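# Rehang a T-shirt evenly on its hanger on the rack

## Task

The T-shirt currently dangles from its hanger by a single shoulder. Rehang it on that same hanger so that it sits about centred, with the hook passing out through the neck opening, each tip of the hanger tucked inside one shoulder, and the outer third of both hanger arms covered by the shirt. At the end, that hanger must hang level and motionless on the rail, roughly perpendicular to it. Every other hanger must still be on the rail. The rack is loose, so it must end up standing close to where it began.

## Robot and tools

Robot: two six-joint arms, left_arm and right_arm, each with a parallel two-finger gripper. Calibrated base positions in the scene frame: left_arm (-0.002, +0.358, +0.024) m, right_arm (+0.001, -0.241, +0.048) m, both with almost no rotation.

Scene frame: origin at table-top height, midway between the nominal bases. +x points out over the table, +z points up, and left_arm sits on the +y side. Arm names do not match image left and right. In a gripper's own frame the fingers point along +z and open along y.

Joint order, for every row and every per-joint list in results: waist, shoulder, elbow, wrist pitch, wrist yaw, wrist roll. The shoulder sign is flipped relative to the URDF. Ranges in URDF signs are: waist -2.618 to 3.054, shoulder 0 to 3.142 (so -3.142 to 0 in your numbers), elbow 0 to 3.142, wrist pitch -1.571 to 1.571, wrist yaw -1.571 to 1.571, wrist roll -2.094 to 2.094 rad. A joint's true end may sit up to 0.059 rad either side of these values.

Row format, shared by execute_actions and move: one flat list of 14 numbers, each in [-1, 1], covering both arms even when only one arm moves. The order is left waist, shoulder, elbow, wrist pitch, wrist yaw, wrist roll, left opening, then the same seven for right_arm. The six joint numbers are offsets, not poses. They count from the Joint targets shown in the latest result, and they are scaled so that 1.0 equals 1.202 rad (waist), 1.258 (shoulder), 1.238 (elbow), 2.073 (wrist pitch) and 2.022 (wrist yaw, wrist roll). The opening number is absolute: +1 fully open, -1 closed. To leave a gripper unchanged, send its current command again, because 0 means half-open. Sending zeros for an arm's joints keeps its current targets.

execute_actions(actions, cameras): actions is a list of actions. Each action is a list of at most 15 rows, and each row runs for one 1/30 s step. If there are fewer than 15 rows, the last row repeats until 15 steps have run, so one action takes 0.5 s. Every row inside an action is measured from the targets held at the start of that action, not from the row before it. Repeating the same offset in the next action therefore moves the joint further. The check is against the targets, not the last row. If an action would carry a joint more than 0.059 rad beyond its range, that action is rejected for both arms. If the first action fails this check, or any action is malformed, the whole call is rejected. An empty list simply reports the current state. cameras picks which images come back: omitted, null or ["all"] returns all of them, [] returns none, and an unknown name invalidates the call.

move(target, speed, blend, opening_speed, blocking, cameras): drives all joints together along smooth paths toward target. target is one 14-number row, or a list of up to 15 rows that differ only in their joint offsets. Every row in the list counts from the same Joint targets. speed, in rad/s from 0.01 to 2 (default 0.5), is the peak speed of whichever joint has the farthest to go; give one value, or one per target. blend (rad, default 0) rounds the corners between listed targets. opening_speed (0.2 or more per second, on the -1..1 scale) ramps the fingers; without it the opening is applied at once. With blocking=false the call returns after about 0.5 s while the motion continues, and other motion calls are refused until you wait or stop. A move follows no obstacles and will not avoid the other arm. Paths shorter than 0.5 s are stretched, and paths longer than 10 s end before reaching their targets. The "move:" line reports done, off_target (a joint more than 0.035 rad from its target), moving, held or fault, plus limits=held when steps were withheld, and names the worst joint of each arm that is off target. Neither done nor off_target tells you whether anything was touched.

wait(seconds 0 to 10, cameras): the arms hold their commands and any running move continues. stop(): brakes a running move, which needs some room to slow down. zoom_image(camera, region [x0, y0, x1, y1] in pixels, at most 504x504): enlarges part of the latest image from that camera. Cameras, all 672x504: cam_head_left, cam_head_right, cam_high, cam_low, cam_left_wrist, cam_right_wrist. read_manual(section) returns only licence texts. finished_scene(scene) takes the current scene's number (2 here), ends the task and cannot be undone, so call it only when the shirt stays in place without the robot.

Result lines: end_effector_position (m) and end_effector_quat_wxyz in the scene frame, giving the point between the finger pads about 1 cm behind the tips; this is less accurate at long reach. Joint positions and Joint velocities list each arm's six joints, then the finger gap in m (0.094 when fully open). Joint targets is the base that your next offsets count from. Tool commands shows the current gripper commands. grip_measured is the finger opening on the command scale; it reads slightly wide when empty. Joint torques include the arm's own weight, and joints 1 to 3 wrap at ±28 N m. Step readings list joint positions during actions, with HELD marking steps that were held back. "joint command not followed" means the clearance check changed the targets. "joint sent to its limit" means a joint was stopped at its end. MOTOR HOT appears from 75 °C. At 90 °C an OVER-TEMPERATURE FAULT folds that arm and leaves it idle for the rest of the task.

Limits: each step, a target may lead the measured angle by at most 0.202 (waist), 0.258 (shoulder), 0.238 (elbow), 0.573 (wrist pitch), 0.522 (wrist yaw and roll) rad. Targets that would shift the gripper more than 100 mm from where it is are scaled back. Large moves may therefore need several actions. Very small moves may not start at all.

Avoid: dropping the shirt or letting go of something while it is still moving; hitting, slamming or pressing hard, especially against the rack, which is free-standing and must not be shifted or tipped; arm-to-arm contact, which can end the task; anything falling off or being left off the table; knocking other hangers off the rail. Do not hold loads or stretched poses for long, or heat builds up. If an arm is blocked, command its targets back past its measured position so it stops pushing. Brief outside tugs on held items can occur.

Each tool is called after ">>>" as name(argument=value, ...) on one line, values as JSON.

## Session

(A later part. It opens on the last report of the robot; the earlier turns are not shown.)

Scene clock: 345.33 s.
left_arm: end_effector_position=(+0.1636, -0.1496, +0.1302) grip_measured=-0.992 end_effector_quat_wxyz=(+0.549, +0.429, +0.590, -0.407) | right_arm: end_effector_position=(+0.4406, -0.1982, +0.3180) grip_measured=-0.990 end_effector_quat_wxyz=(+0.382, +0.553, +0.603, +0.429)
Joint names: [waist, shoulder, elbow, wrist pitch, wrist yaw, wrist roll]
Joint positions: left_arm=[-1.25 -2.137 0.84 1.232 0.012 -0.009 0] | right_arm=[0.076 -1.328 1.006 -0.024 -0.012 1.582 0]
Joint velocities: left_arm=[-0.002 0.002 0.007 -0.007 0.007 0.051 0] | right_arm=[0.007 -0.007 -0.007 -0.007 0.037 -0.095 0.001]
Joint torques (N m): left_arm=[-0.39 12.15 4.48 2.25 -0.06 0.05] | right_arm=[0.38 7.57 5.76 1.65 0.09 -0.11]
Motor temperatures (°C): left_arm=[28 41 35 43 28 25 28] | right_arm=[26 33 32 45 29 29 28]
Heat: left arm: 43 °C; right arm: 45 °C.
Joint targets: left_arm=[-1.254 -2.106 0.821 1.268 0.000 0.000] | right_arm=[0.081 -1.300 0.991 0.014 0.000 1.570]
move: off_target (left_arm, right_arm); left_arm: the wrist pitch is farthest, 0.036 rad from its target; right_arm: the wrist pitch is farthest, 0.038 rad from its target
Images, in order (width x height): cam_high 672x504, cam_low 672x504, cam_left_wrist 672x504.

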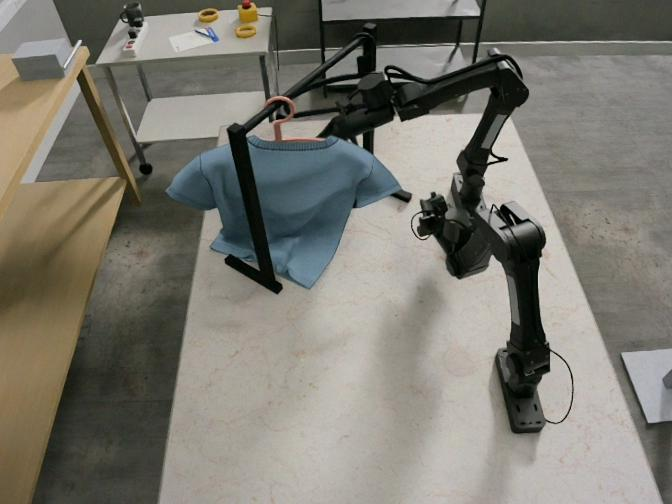

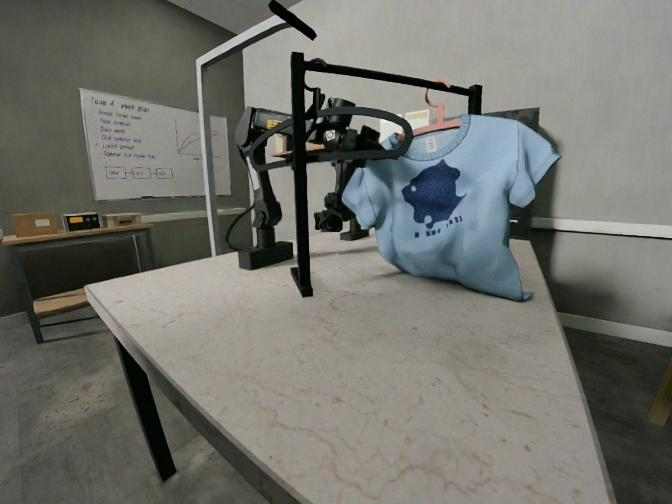

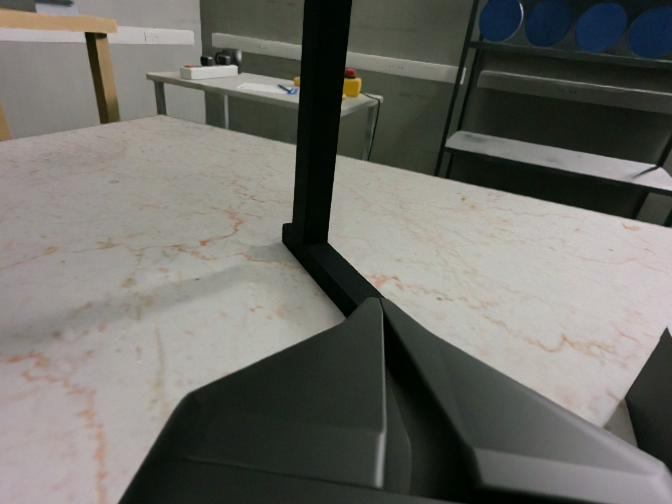

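>>> move(target=[[-0.058,0,0,0,0,0,-1,0,0,0,0,0,0,-1],[-0.058,-0.333,0.477,-0.265,0,0,-1,0,0,0,0,0,0,-1]], speed=0.3, cameras=["cam_left_wrist","cam_high"])

Scene clock: 348.77 s.
left_arm: end_effector_position=(+0.1455, -0.2523, +0.0295) grip_measured=-0.992 end_effector_quat_wxyz=(+0.450, +0.504, +0.642, -0.362) | right_arm: end_effector_position=(+0.4406, -0.1982, +0.3180) grip_measured=-0.990 end_effector_quat_wxyz=(+0.382, +0.553, +0.603, +0.429)
Joint names: [waist, shoulder, elbow, wrist pitch, wrist yaw, wrist roll]
Joint positions: left_arm=[-1.329 -2.487 1.383 0.764 0.009 -0.009 0] | right_arm=[0.076 -1.328 1.006 -0.024 -0.012 1.582 0]
Joint velocities: left_arm=[-0.002 0.002 0.012 -0.037 0.007 -0.037 0] | right_arm=[-0.017 0.007 0.012 -0.037 -0.051 0.066 -0.002]
Joint torques (N m): left_arm=[0.39 9.57 9.81 1.48 -0.06 0.07] | right_arm=[0.36 7.56 5.75 1.65 0.08 -0.11]
Motor temperatures (°C): left_arm=[28 41 35 43 28 25 28] | right_arm=[26 33 32 45 29 29 28]
Heat: left arm: 43 °C; right arm: 45 °C.
Joint targets: left_arm=[-1.324 -2.525 1.411 0.718 0.000 0.000] | right_arm=[0.081 -1.300 0.991 0.014 0.000 1.570]
move: off_target (left_arm, right_arm); left_arm: the wrist pitch is farthest, 0.046 rad from its target; right_arm: the wrist pitch is farthest, 0.038 rad from its target
Images, in order (width x height): cam_high 672x504, cam_left_wrist 672x504.

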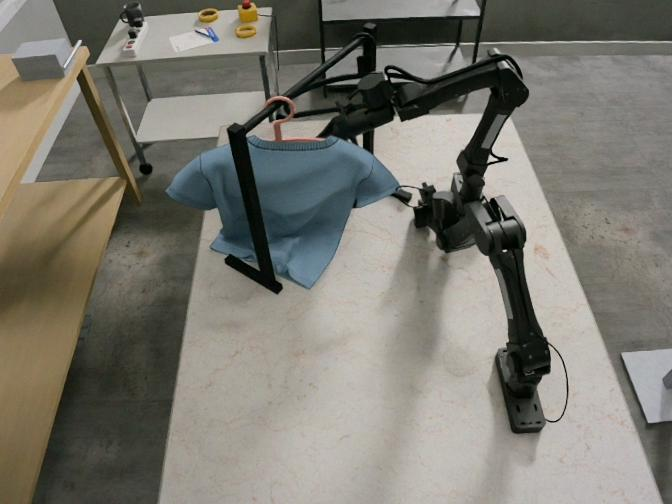

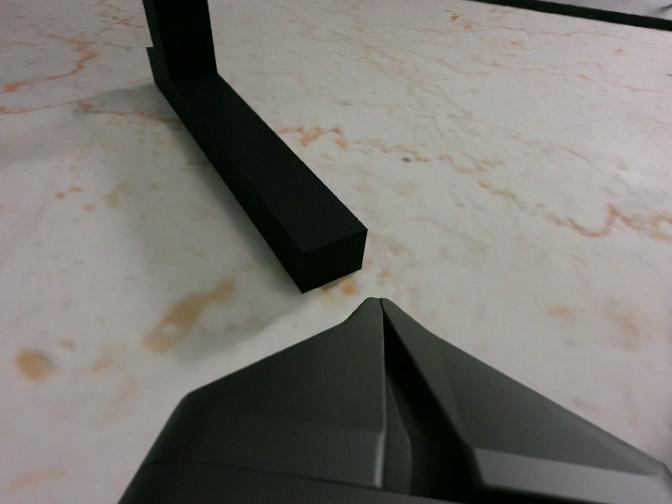

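>>> move(target=[0.049,-0.142,0.325,-0.108,0,0,-1,0,0,0,0,0,0,-1], speed=0.12, cameras=["cam_left_wrist","cam_high","cam_low"])

Scene clock: 352.77 s.
left_arm: end_effector_position=(+0.1845, -0.3071, +0.0342) grip_measured=-0.992 end_effector_quat_wxyz=(+0.454, +0.494, +0.649, -0.359) | right_arm: end_effector_position=(+0.4406, -0.1982, +0.3180) grip_measured=-0.990 end_effector_quat_wxyz=(+0.382, +0.553, +0.603, +0.429)
Joint names: [waist, shoulder, elbow, wrist pitch, wrist yaw, wrist roll]
Joint positions: left_arm=[-1.289 -2.655 1.778 0.539 0.026 -0.009 0] | right_arm=[0.076 -1.328 1.006 -0.024 -0.012 1.582 0]
Joint velocities: left_arm=[-0.007 0.017 0.012 -0.007 -0.007 -0.022 -0.001] | right_arm=[0.002 0.007 -0.012 -0.007 -0.022 -0.081 -0.001]
Joint torques (N m): left_arm=[2.22 10.44 11.52 1.47 -0.22 0.05] | right_arm=[0.38 7.57 5.76 1.65 0.09 -0.1]
Motor temperatures (°C): left_arm=[28 41 36 43 28 25 28] | right_arm=[26 33 32 45 29 29 28]
Heat: left arm: 43 °C; right arm: 45 °C.
Joint targets: left_arm=[-1.265 -2.704 1.814 0.495 0.000 0.000] | right_arm=[0.081 -1.300 0.991 0.014 0.000 1.570]
move: off_target (left_arm, right_arm); left_arm: the shoulder is farthest, 0.049 rad from its target; right_arm: the wrist pitch is farthest, 0.038 rad from its target
Images, in order (width x height): cam_high 672x504, cam_low 672x504, cam_left_wrist 672x504.

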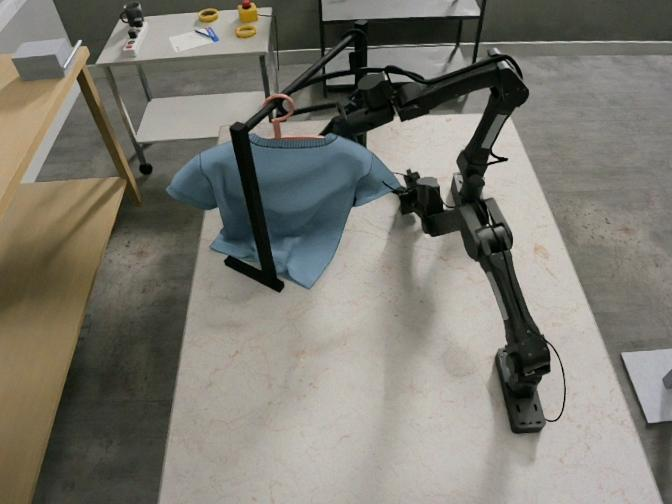

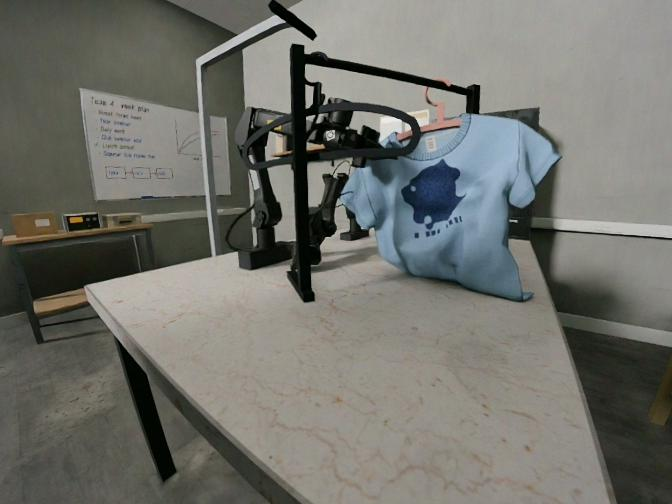

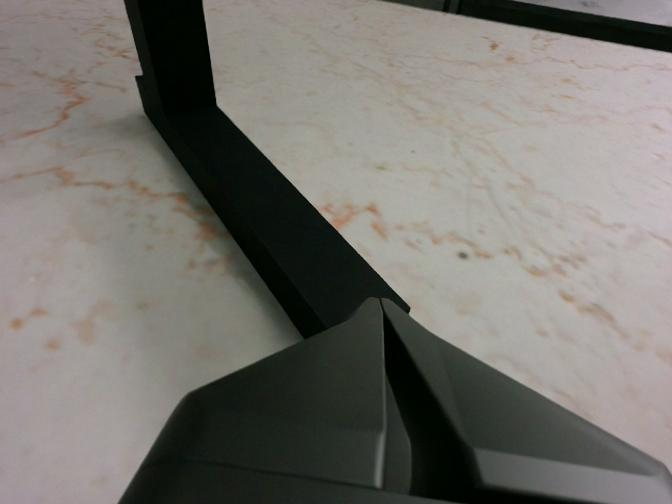

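>>> execute_actions(actions=[], cameras=["cam_high","cam_low"])

Scene clock: 353.90 s.
left_arm: end_effector_position=(+0.1845, -0.3071, +0.0342) grip_measured=-0.992 end_effector_quat_wxyz=(+0.454, +0.494, +0.649, -0.359) | right_arm: end_effector_position=(+0.4406, -0.1982, +0.3180) grip_measured=-0.990 end_effector_quat_wxyz=(+0.382, +0.553, +0.603, +0.429)
Joint names: [waist, shoulder, elbow, wrist pitch, wrist yaw, wrist roll]
Joint positions: left_arm=[-1.289 -2.655 1.778 0.539 0.026 -0.009 0] | right_arm=[0.076 -1.328 1.006 -0.024 -0.012 1.582 0]
Joint velocities: left_arm=[0.002 0.007 -0.002 0.007 0.022 0.007 0.001] | right_arm=[-0.002 0.037 0.007 -0.051 -0.037 -0.066 0.001]
Joint torques (N m): left_arm=[2.02 10.56 11.58 1.5 -0.25 0.04] | right_arm=[0.36 7.53 5.74 1.64 0.08 -0.11]
Motor temperatures (°C): left_arm=[29 41 36 43 28 25 28] | right_arm=[26 33 32 45 29 29 28]
Heat: left arm: 43 °C; right arm: 45 °C.
Joint targets: left_arm=[-1.265 -2.704 1.813 0.495 0.000 0.000] | right_arm=[0.081 -1.300 0.991 0.014 0.000 1.570]
Tool commands: left_gripper/opening=-1.0 right_gripper/opening=-1.0
Images, in order (width x height): cam_high 672x504, cam_low 672x504.

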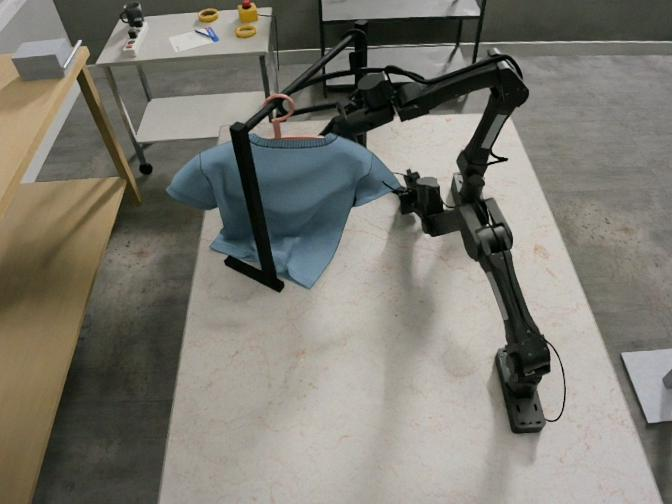

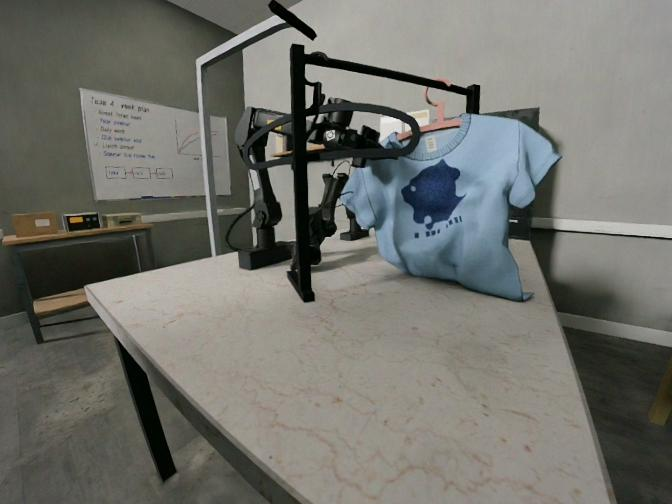

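>>> move(target=[[-0.049,0.142,-0.325,0.108,0,0,-1,0,0,0,0,0,0,-1],[0.009,0.475,-0.802,0.373,0,0,-1,0,0,0,0,0,0,-1]], blend=0.05, speed=0.4, cameras=["cam_high","cam_low","cam_head_left"])

Scene clock: 357.87 s.
left_arm: end_effector_position=(+0.1610, -0.1507, +0.1315) grip_measured=-0.992 end_effector_quat_wxyz=(+0.551, +0.428, +0.589, -0.407) | right_arm: end_effector_position=(+0.4406, -0.1982, +0.3180) grip_measured=-0.990 end_effector_quat_wxyz=(+0.382, +0.553, +0.603, +0.429)
Joint names: [waist, shoulder, elbow, wrist pitch, wrist yaw, wrist roll]
Joint positions: left_arm=[-1.258 -2.135 0.841 1.232 0.003 -0.007 0] | right_arm=[0.076 -1.328 1.006 -0.024 -0.012 1.582 0]
Joint velocities: left_arm=[0.002 -0.002 -0.007 -0.051 -0.095 -0.037 -0.001] | right_arm=[0.012 0.012 0.007 0.022 0.051 -0.022 0]
Joint torques (N m): left_arm=[0.53 11.99 4.34 2.27 -0.06 0.08] | right_arm=[0.38 7.56 5.75 1.65 0.09 -0.11]
Motor temperatures (°C): left_arm=[29 41 35 43 28 25 28] | right_arm=[26 33 32 45 29 29 28]
Heat: left arm: 43 °C; right arm: 45 °C.
Joint targets: left_arm=[-1.254 -2.106 0.821 1.268 0.000 0.000] | right_arm=[0.081 -1.300 0.991 0.014 0.000 1.570]
move: off_target (left_arm, right_arm); left_arm: the wrist pitch is farthest, 0.036 rad from its target; right_arm: the wrist pitch is farthest, 0.038 rad from its target
Images, in order (width x height): cam_head_left 672x504, cam_high 672x504, cam_low 672x504.

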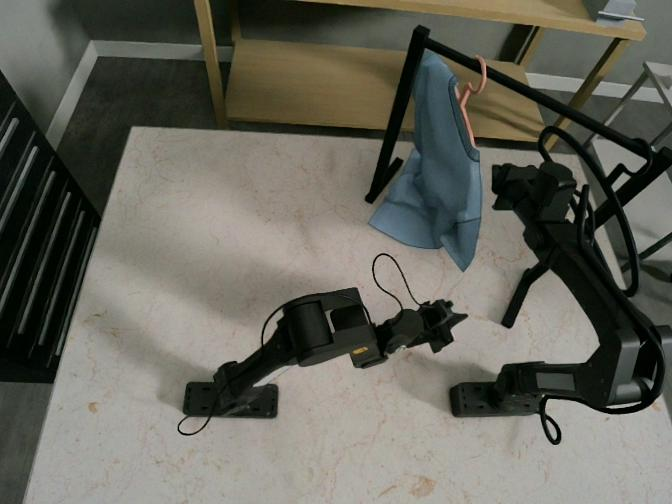

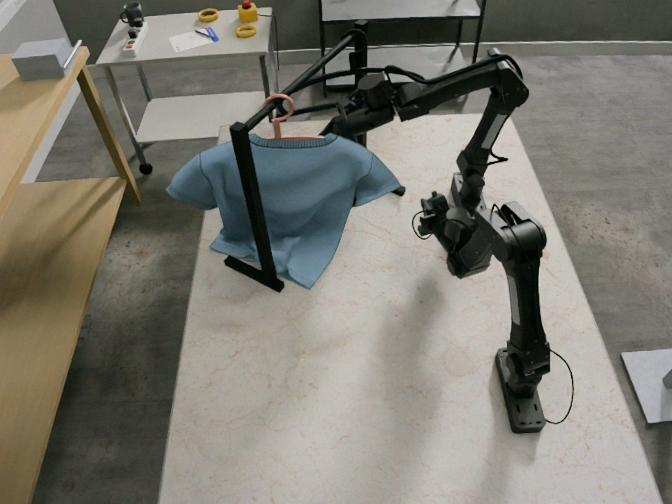

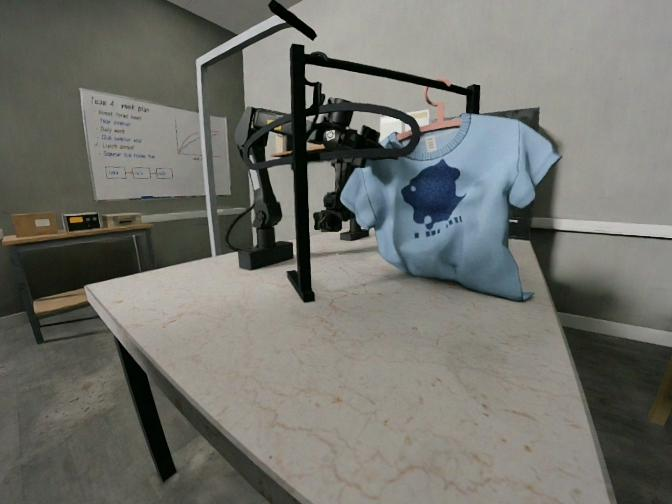

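>>> move(target=[0.586,0.242,-0.046,-0.208,0,0,1,0,0,0,0,0,0,-1], speed=0.5, cameras=["cam_high","cam_left_wrist","cam_head_left"])

Scene clock: 360.33 s.
left_arm: end_effector_position=(+0.4321, +0.0926, +0.1783) grip_measured=+0.997 end_effector_quat_wxyz=(+0.624, +0.205, +0.732, -0.180) | right_arm: end_effector_position=(+0.4406, -0.1982, +0.3180) grip_measured=-0.990 end_effector_quat_wxyz=(+0.382, +0.553, +0.603, +0.429)
Joint names: [waist, shoulder, elbow, wrist pitch, wrist yaw, wrist roll]
Joint positions: left_arm=[-0.545 -1.829 0.788 0.884 0.006 -0.007 0.094] | right_arm=[0.076 -1.328 1.006 -0.024 -0.012 1.582 0]
Joint velocities: left_arm=[0.007 -0.002 0.022 -0.037 -0.037 0.022 0] | right_arm=[-0.007 0.007 -0.002 -0.095 -0.066 0.066 0]
Joint torques (N m): left_arm=[-0.38 10.11 5.37 1.5 -0.02 0.06] | right_arm=[0.39 7.56 5.74 1.64 0.09 -0.11]
Motor temperatures (°C): left_arm=[29 41 35 43 28 25 28] | right_arm=[26 33 32 46 29 29 28]
Heat: left arm: 43 °C; right arm: 46 °C.
Joint targets: left_arm=[-0.549 -1.802 0.764 0.837 0.000 0.000] | right_arm=[0.081 -1.300 0.991 0.014 0.000 1.570]
move: off_target (left_arm, right_arm); left_arm: the wrist pitch is farthest, 0.047 rad from its target; right_arm: the wrist pitch is farthest, 0.038 rad from its target
Images, in order (width x height): cam_head_left 672x504, cam_high 672x504, cam_left_wrist 672x504.

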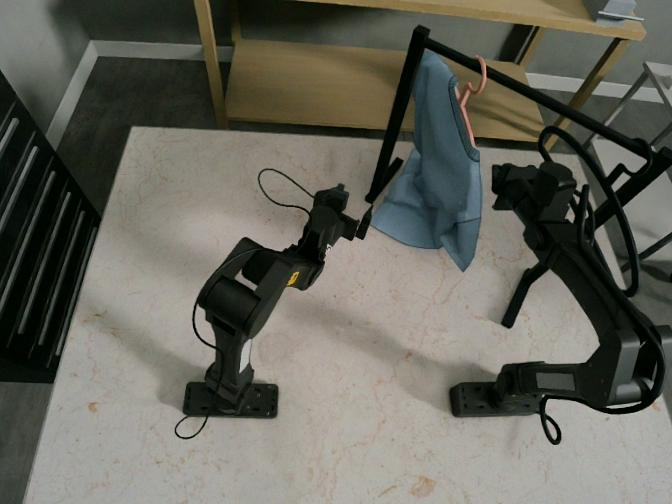

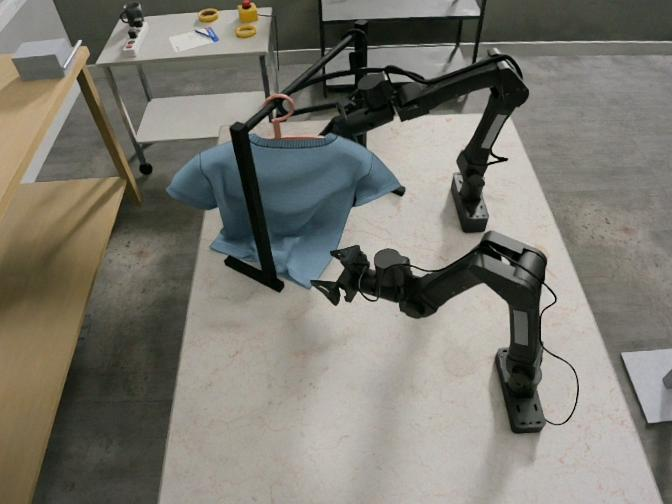

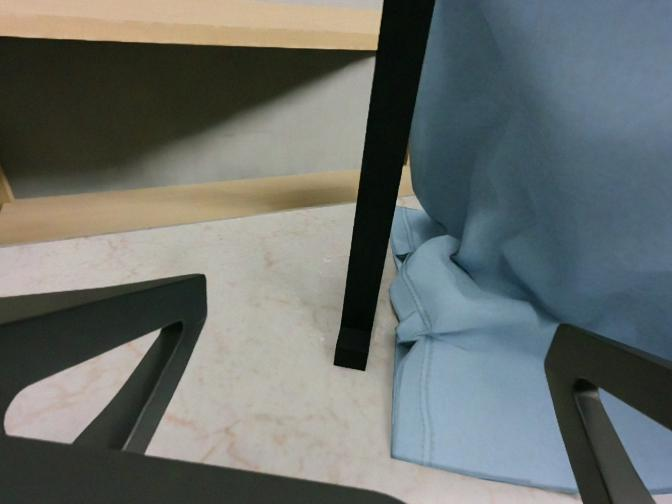

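>>> move(target=[-0.008,-0.412,0.566,-0.129,0,0,0.3,0,0,0,0,0,0,-1], speed=0.35, cameras=["cam_high","cam_left_wrist","cam_head_left"])

Scene clock: 363.33 s.
left_arm: end_effector_position=(+0.5423, +0.0186, +0.1410) grip_measured=+0.303 end_effector_quat_wxyz=(+0.595, +0.215, +0.755, -0.175) | right_arm: end_effector_position=(+0.4406, -0.1982, +0.3180) grip_measured=-0.990 end_effector_quat_wxyz=(+0.382, +0.553, +0.603, +0.429)
Joint names: [waist, shoulder, elbow, wrist pitch, wrist yaw, wrist roll]
Joint positions: left_arm=[-0.554 -2.283 1.433 0.617 0.006 -0.007 0.061] | right_arm=[0.076 -1.328 1.006 -0.024 -0.012 1.582 0]
Joint velocities: left_arm=[-0.007 -0.007 -0.002 -0.007 -0.051 -0.037 0] | right_arm=[-0.002 0.012 0.002 -0.022 -0.007 0.037 0]
Joint torques (N m): left_arm=[-0.51 9.46 11.36 1.46 -0.03 0.02] | right_arm=[0.39 7.57 5.76 1.65 0.09 -0.11]
Motor temperatures (°C): left_arm=[28 41 35 43 28 25 28] | right_arm=[26 33 32 46 29 29 28]
Heat: left arm: 43 °C; right arm: 46 °C.
Joint targets: left_arm=[-0.559 -2.320 1.465 0.569 0.000 0.000] | right_arm=[0.081 -1.300 0.991 0.014 0.000 1.570]
move: off_target (left_arm, right_arm); left_arm: the wrist pitch is farthest, 0.048 rad from its target; right_arm: the wrist pitch is farthest, 0.038 rad from its target
Images, in order (width x height): cam_head_left 672x504, cam_high 672x504, cam_left_wrist 672x504.

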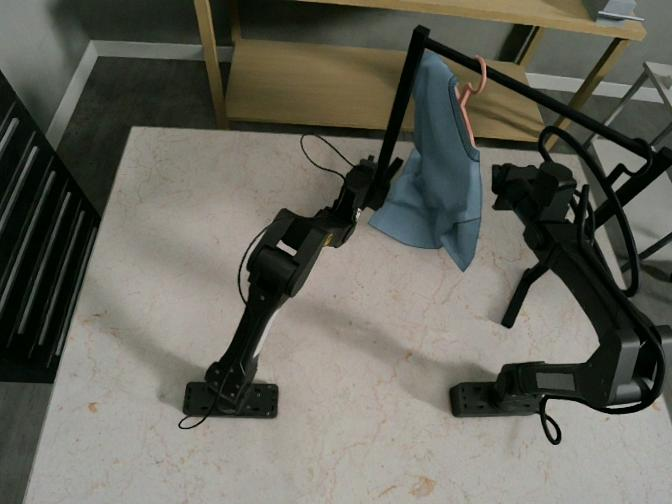

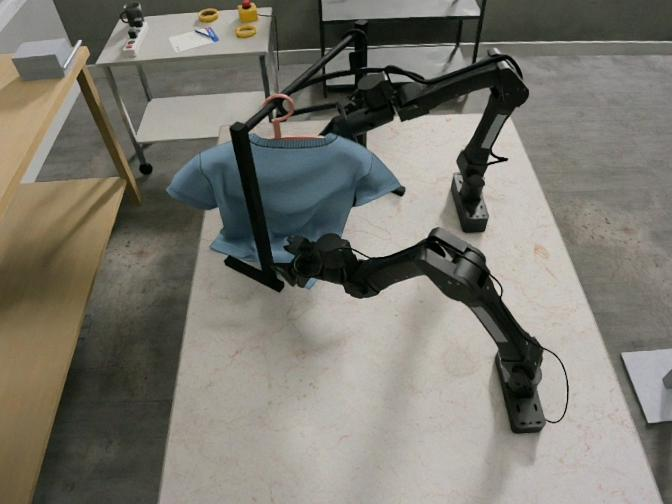

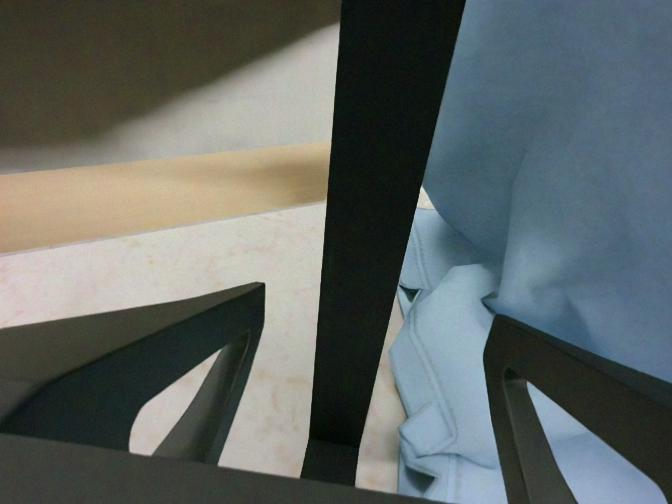

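>>> move(target=[0.004,-0.091,0.172,-0.048,0,0,0.2,0,0,0,0,0,0,-1], speed=0.15, cameras=["cam_high","cam_left_wrist"])

>>> move(target=[0,0,0,0,0,0,-0.7,0,0,0,0,0,0,-1], opening_speed=0.6, cameras=["cam_high","cam_left_wrist"])

Scene clock: 365.60 s.
left_arm: end_effector_position=(+0.5718, +0.0002, +0.1437) grip_measured=+0.203 end_effector_quat_wxyz=(+0.596, +0.215, +0.754, -0.175) | right_arm: end_effector_position=(+0.4406, -0.1982, +0.3180) grip_measured=-0.990 end_effector_quat_wxyz=(+0.382, +0.553, +0.603, +0.429)
Joint names: [waist, shoulder, elbow, wrist pitch, wrist yaw, wrist roll]
Joint positions: left_arm=[-0.554 -2.393 1.646 0.517 0.006 -0.007 0.057] | right_arm=[0.076 -1.328 1.006 -0.024 -0.012 1.582 0]
Joint velocities: left_arm=[-0.002 -0.007 -0.002 0.037 -0.095 -0.007 0] | right_arm=[-0.017 -0.007 0.002 0.007 -0.051 -0.066 0]
Joint torques (N m): left_arm=[-0.2 10.03 11.7 1.48 -0.04 0.07] | right_arm=[0.38 7.56 5.76 1.64 0.09 -0.11]
Motor temperatures (°C): left_arm=[28 40 35 43 28 25 28] | right_arm=[26 33 32 46 29 29 28]
Heat: left arm: 43 °C; right arm: 46 °C.
Joint targets: left_arm=[-0.554 -2.434 1.677 0.470 0.000 0.000] | right_arm=[0.081 -1.300 0.991 0.014 0.000 1.570]
move: off_target (left_arm, right_arm); left_arm: the wrist pitch is farthest, 0.048 rad from its target; right_arm: the wrist pitch is farthest, 0.038 rad from its target
Images, in order (width x height): cam_high 672x504, cam_left_wrist 672x504.

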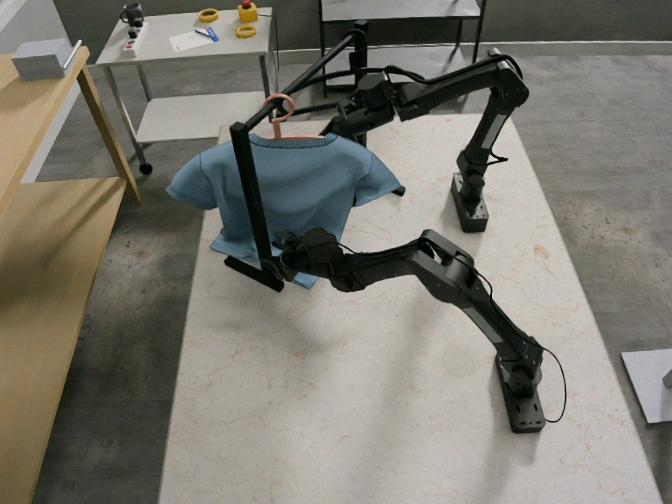

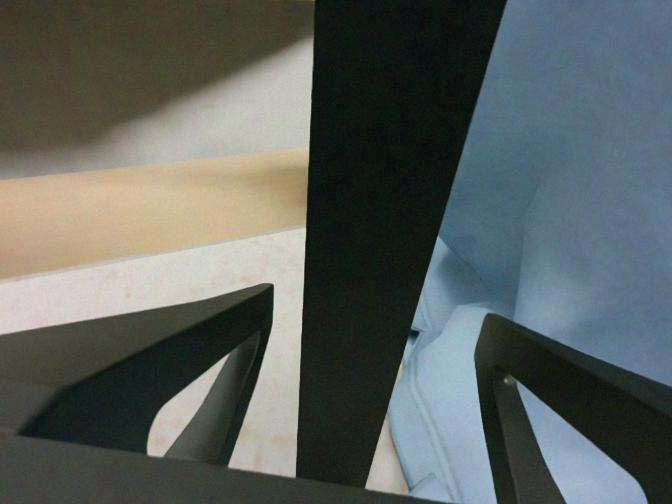

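Scene clock: 367.30 s.
left_arm: end_effector_position=(+0.5743, +0.0044, +0.1434) grip_measured=-0.491 end_effector_quat_wxyz=(+0.598, +0.210, +0.755, -0.168) | right_arm: end_effector_position=(+0.4406, -0.1982, +0.3180) grip_measured=-0.990 end_effector_quat_wxyz=(+0.382, +0.553, +0.603, +0.429)
Joint names: [waist, shoulder, elbow, wrist pitch, wrist yaw, wrist roll]
Joint positions: left_arm=[-0.551 -2.393 1.646 0.516 -0.009 -0.006 0.024] | right_arm=[0.076 -1.328 1.006 -0.024 -0.012 1.582 0]
Joint velocities: left_arm=[-0.017 0.007 0.002 0.022 -0.007 -0.066 0.001] | right_arm=[0.022 0.002 -0.017 -0.007 -0.037 -0.037 0]
Joint torques (N m): left_arm=[-0.47 10.14 11.49 1.48 0.05 0.04] | right_arm=[0.38 7.54 5.76 1.64 0.08 -0.11]
Motor temperatures (°C): left_arm=[28 40 35 42 28 25 28] | right_arm=[26 33 32 46 29 29 28]
Heat: left arm: 42 °C; right arm: 46 °C.
Joint targets: left_arm=[-0.555 -2.434 1.677 0.470 0.000 0.000] | right_arm=[0.081 -1.300 0.991 0.014 0.000 1.570]
move: off_target (left_arm, right_arm); left_arm: the wrist pitch is farthest, 0.046 rad from its target; right_arm: the wrist pitch is farthest, 0.038 rad from its target
Images, in order (width x height): cam_high 672x504, cam_left_wrist 672x504.

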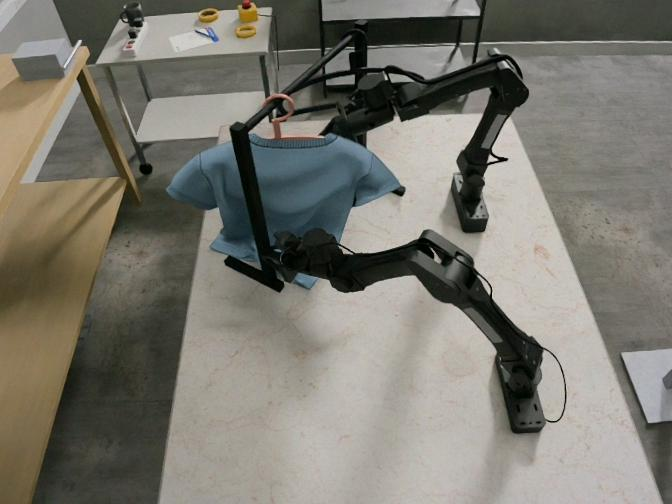

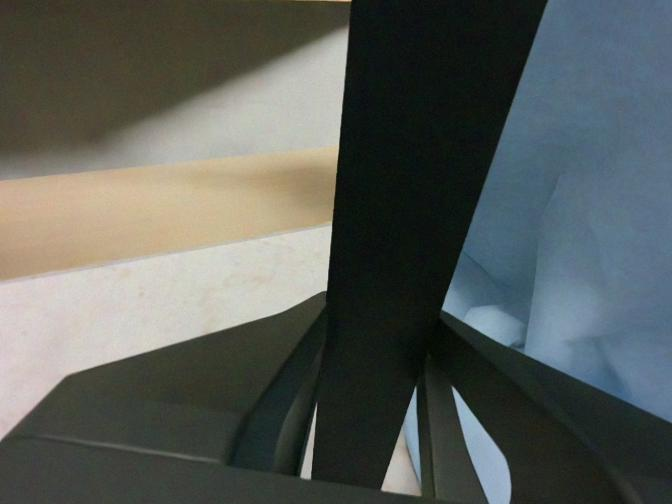

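>>> move(target=[0.0,0.091,-0.172,0.048,0,0,-0.7,0,0,0,0,0,0,-1], speed=0.08, cameras=["cam_high","cam_low","cam_head_left"])

Scene clock: 370.47 s.
left_arm: end_effector_position=(+0.5584, +0.0158, +0.1406) grip_measured=-0.491 end_effector_quat_wxyz=(+0.606, +0.205, +0.750, -0.168) | right_arm: end_effector_position=(+0.4406, -0.1982, +0.3180) grip_measured=-0.990 end_effector_quat_wxyz=(+0.382, +0.553, +0.603, +0.429)
Joint names: [waist, shoulder, elbow, wrist pitch, wrist yaw, wrist roll]
Joint positions: left_arm=[-0.551 -2.34 1.51 0.619 -0.017 -0.007 0.024] | right_arm=[0.076 -1.328 1.006 -0.024 -0.012 1.582 0]
Joint velocities: left_arm=[-0.002 0.002 -0.017 -0.066 0.037 -0.022 0.001] | right_arm=[-0.002 0.002 0.002 -0.007 -0.051 0.007 0.001]
Joint torques (N m): left_arm=[-0.5 14.41 4.22 1.48 0.14 0.08] | right_arm=[0.38 7.58 5.74 1.65 0.09 -0.11]
Motor temperatures (°C): left_arm=[28 41 35 42 28 25 29] | right_arm=[26 33 32 46 29 29 28]
Heat: left arm: 42 °C; right arm: 46 °C.
Joint targets: left_arm=[-0.555 -2.320 1.464 0.569 0.000 0.000] | right_arm=[0.081 -1.300 0.991 0.014 0.000 1.570]
move: off_target (left_arm, right_arm); left_arm: the wrist pitch is farthest, 0.049 rad from its target; right_arm: the wrist pitch is farthest, 0.038 rad from its target
Images, in order (width x height): cam_head_left 672x504, cam_high 672x504, cam_low 672x504.

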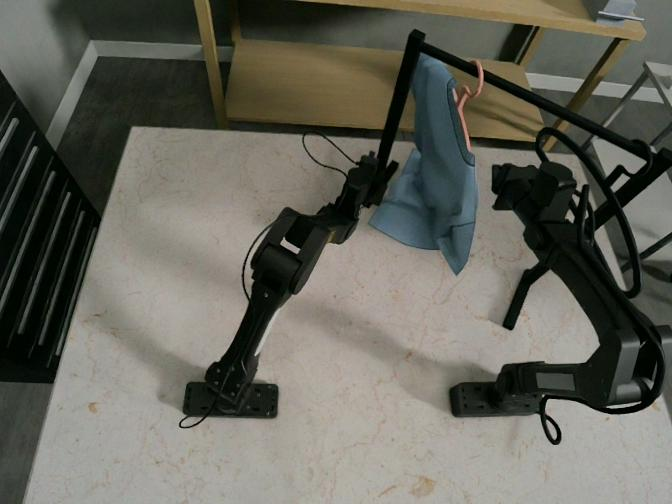

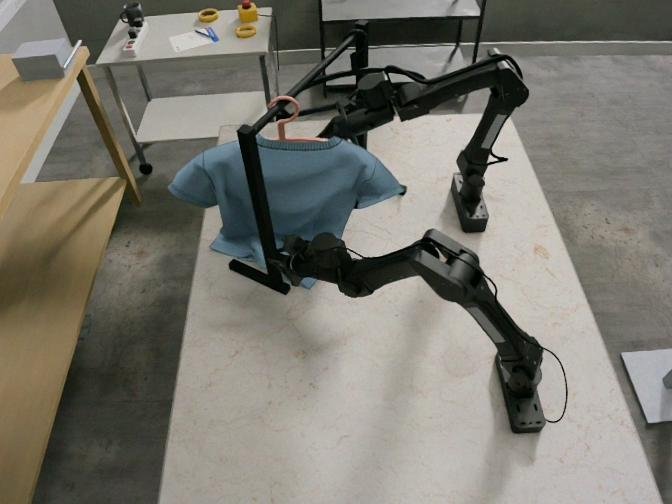

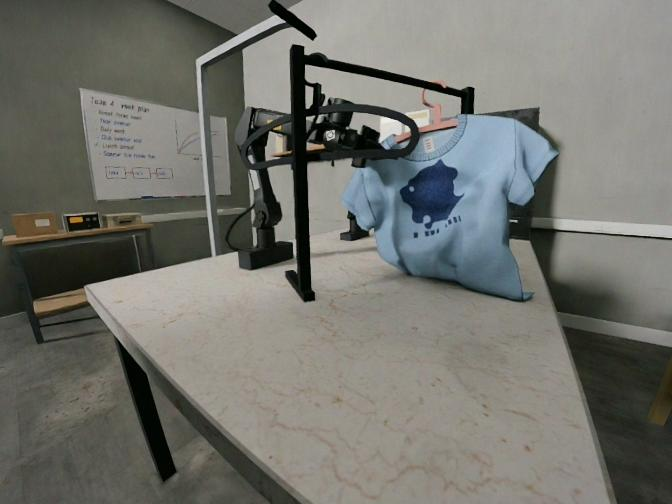

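>>> move(target=[0.0,0.091,-0.172,0.048,0,0,-0.7,0,0,0,0,0,0,-1], speed=0.08, cameras=["cam_high","cam_low","cam_head_left"])

Scene clock: 373.53 s.
left_arm: end_effector_position=(+0.5290, +0.0404, +0.1395) grip_measured=-0.491 end_effector_quat_wxyz=(+0.608, +0.194, +0.754, -0.158) | right_arm: end_effector_position=(+0.4406, -0.1982, +0.3180) grip_measured=-0.990 end_effector_quat_wxyz=(+0.382, +0.553, +0.603, +0.429)
Joint names: [waist, shoulder, elbow, wrist pitch, wrist yaw, wrist roll]
Joint positions: left_arm=[-0.551 -2.226 1.297 0.715 -0.048 -0.012 0.024] | right_arm=[0.076 -1.328 1.006 -0.024 -0.012 1.582 0]
Joint velocities: left_arm=[-0.022 0.017 0.002 -0.022 0.051 0.037 0.001] | right_arm=[-0.012 0.012 -0.012 -0.007 -0.022 0.007 0]
Joint torques (N m): left_arm=[-0.29 13.27 3.81 1.48 0.47 0.1] | right_arm=[0.38 7.56 5.75 1.64 0.09 -0.11]
Motor temperatures (°C): left_arm=[28 41 35 42 28 25 29] | right_arm=[26 33 32 46 29 29 28]
Heat: left arm: 42 °C; right arm: 46 °C.
Joint targets: left_arm=[-0.555 -2.206 1.251 0.669 0.000 0.000] | right_arm=[0.081 -1.300 0.991 0.014 0.000 1.570]
move: off_target (left_arm, right_arm); left_arm: the wrist yaw is farthest, 0.048 rad from its target; right_arm: the wrist pitch is farthest, 0.038 rad from its target
Images, in order (width x height): cam_head_left 672x504, cam_high 672x504, cam_low 672x504.

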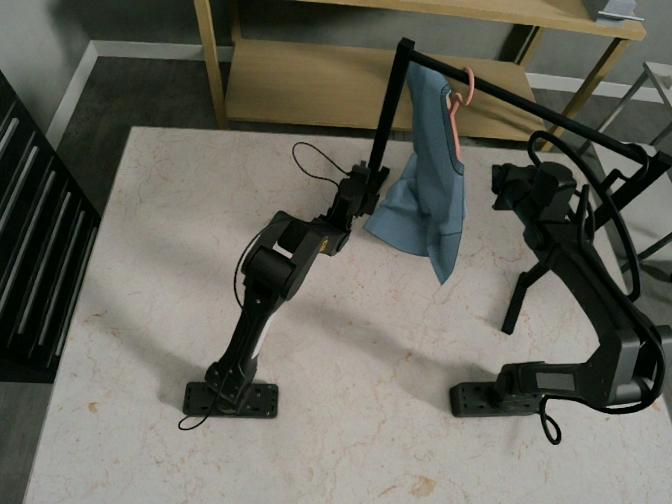

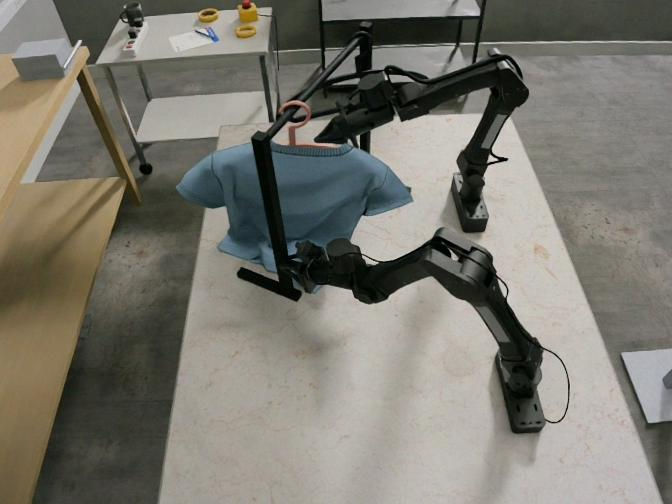

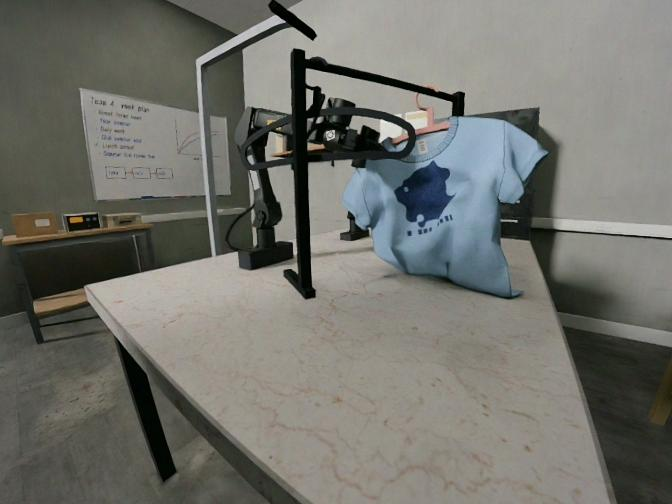

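>>> move(target=[-0.04,-0.091,0.172,-0.048,0,0,-0.7,0,0,0,0,0,0,-1], speed=0.08, cameras=["cam_high","cam_low","cam_head_left"])

Scene clock: 377.93 s.
left_arm: end_effector_position=(+0.5429, +0.0225, +0.1423) grip_measured=-0.491 end_effector_quat_wxyz=(+0.600, +0.199, +0.759, -0.156) | right_arm: end_effector_position=(+0.4406, -0.1982, +0.3180) grip_measured=-0.990 end_effector_quat_wxyz=(+0.382, +0.553, +0.603, +0.429)
Joint names: [waist, shoulder, elbow, wrist pitch, wrist yaw, wrist roll]
Joint positions: left_arm=[-0.566 -2.276 1.427 0.616 -0.057 -0.012 0.024] | right_arm=[0.076 -1.328 1.006 -0.024 -0.012 1.582 0]
Joint velocities: left_arm=[0.007 0.012 -0.002 -0.051 0.022 0.066 0] | right_arm=[0.002 -0.007 0.002 0.037 0.037 -0.007 -0.001]
Joint torques (N m): left_arm=[-3.26 8.85 12.14 1.47 0.57 0.11] | right_arm=[0.38 7.57 5.76 1.64 0.09 -0.11]
Motor temperatures (°C): left_arm=[29 41 35 42 28 25 29] | right_arm=[26 33 32 46 29 29 28]
Heat: left arm: 42 °C; right arm: 46 °C.
Joint targets: left_arm=[-0.602 -2.320 1.464 0.569 0.000 0.000] | right_arm=[0.081 -1.300 0.991 0.014 0.000 1.570]
move: off_target (left_arm, right_arm); left_arm: the wrist yaw is farthest, 0.057 rad from its target; right_arm: the wrist pitch is farthest, 0.038 rad from its target
Images, in order (width x height): cam_head_left 672x504, cam_high 672x504, cam_low 672x504.

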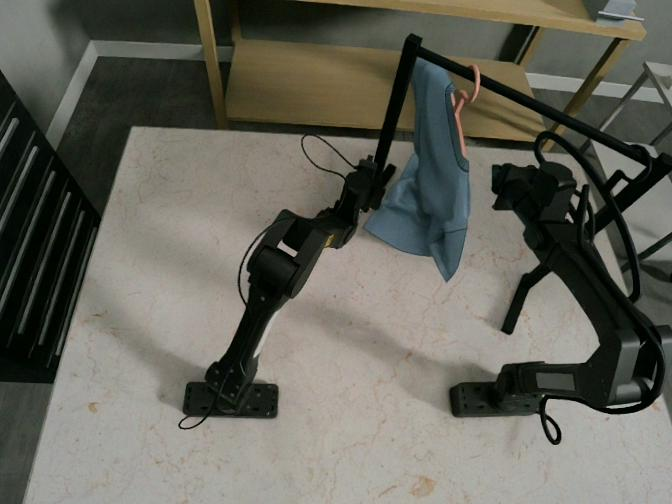

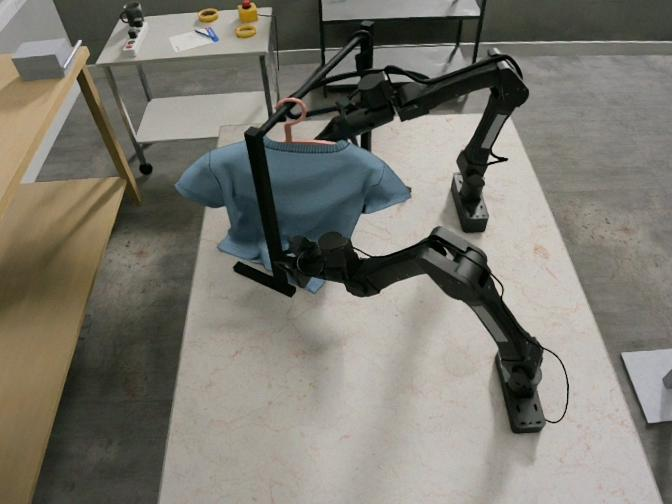

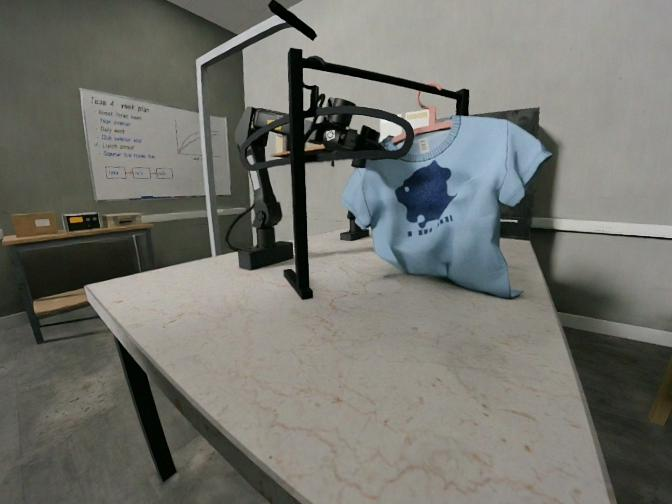

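>>> move(target=[0.02,-0.0,0,-0.0,0,0,0.1,0,0,0,0,0,0,-1], speed=0.1, opening_speed=0.6, cameras=["cam_left_wrist","cam_high"])

Scene clock: 385.33 s.
left_arm: end_effector_position=(+0.5381, +0.0126, +0.1418) grip_measured=+0.097 end_effector_quat_wxyz=(+0.595, +0.213, +0.755, -0.173) | right_arm: end_effector_position=(+0.4406, -0.1982, +0.3180) grip_measured=-0.990 end_effector_quat_wxyz=(+0.382, +0.553, +0.603, +0.429)
Joint names: [waist, shoulder, elbow, wrist pitch, wrist yaw, wrist roll]
Joint positions: left_arm=[-0.572 -2.28 1.432 0.614 -0.019 -0.012 0.052] | right_arm=[0.076 -1.328 1.006 -0.024 -0.012 1.582 0]
Joint velocities: left_arm=[-0.002 0.002 -0.002 -0.066 0.037 -0.007 0] | right_arm=[0.007 0.017 0.002 0.022 -0.022 0.037 0.001]
Joint torques (N m): left_arm=[-0.58 9.11 11.4 1.5 0.14 0.12] | right_arm=[0.38 7.57 5.74 1.64 0.09 -0.11]
Motor temperatures (°C): left_arm=[29 40 35 42 28 25 29] | right_arm=[26 32 32 46 29 29 28]
Heat: left arm: 42 °C; right arm: 46 °C.
Joint targets: left_arm=[-0.578 -2.320 1.464 0.569 0.000 0.000] | right_arm=[0.081 -1.300 0.991 0.014 0.000 1.570]
move: off_target (left_arm, right_arm); left_arm: the wrist pitch is farthest, 0.045 rad from its target; right_arm: the wrist pitch is farthest, 0.038 rad from its target
Images, in order (width x height): cam_high 672x504, cam_left_wrist 672x504.

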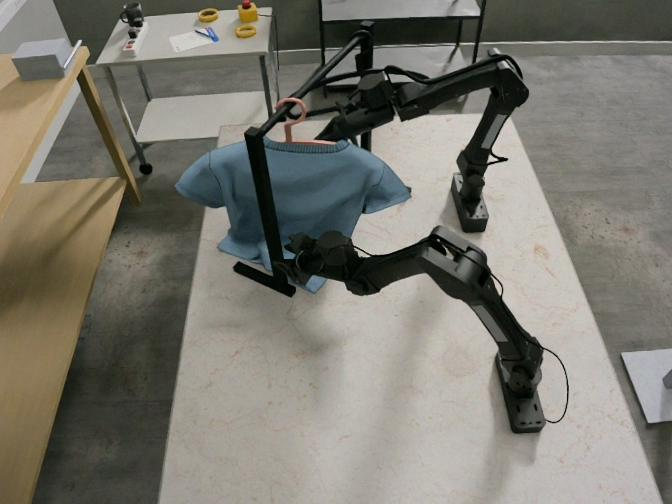

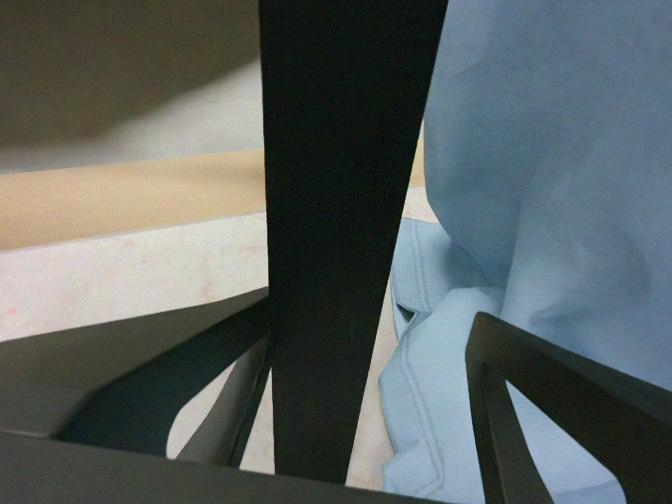

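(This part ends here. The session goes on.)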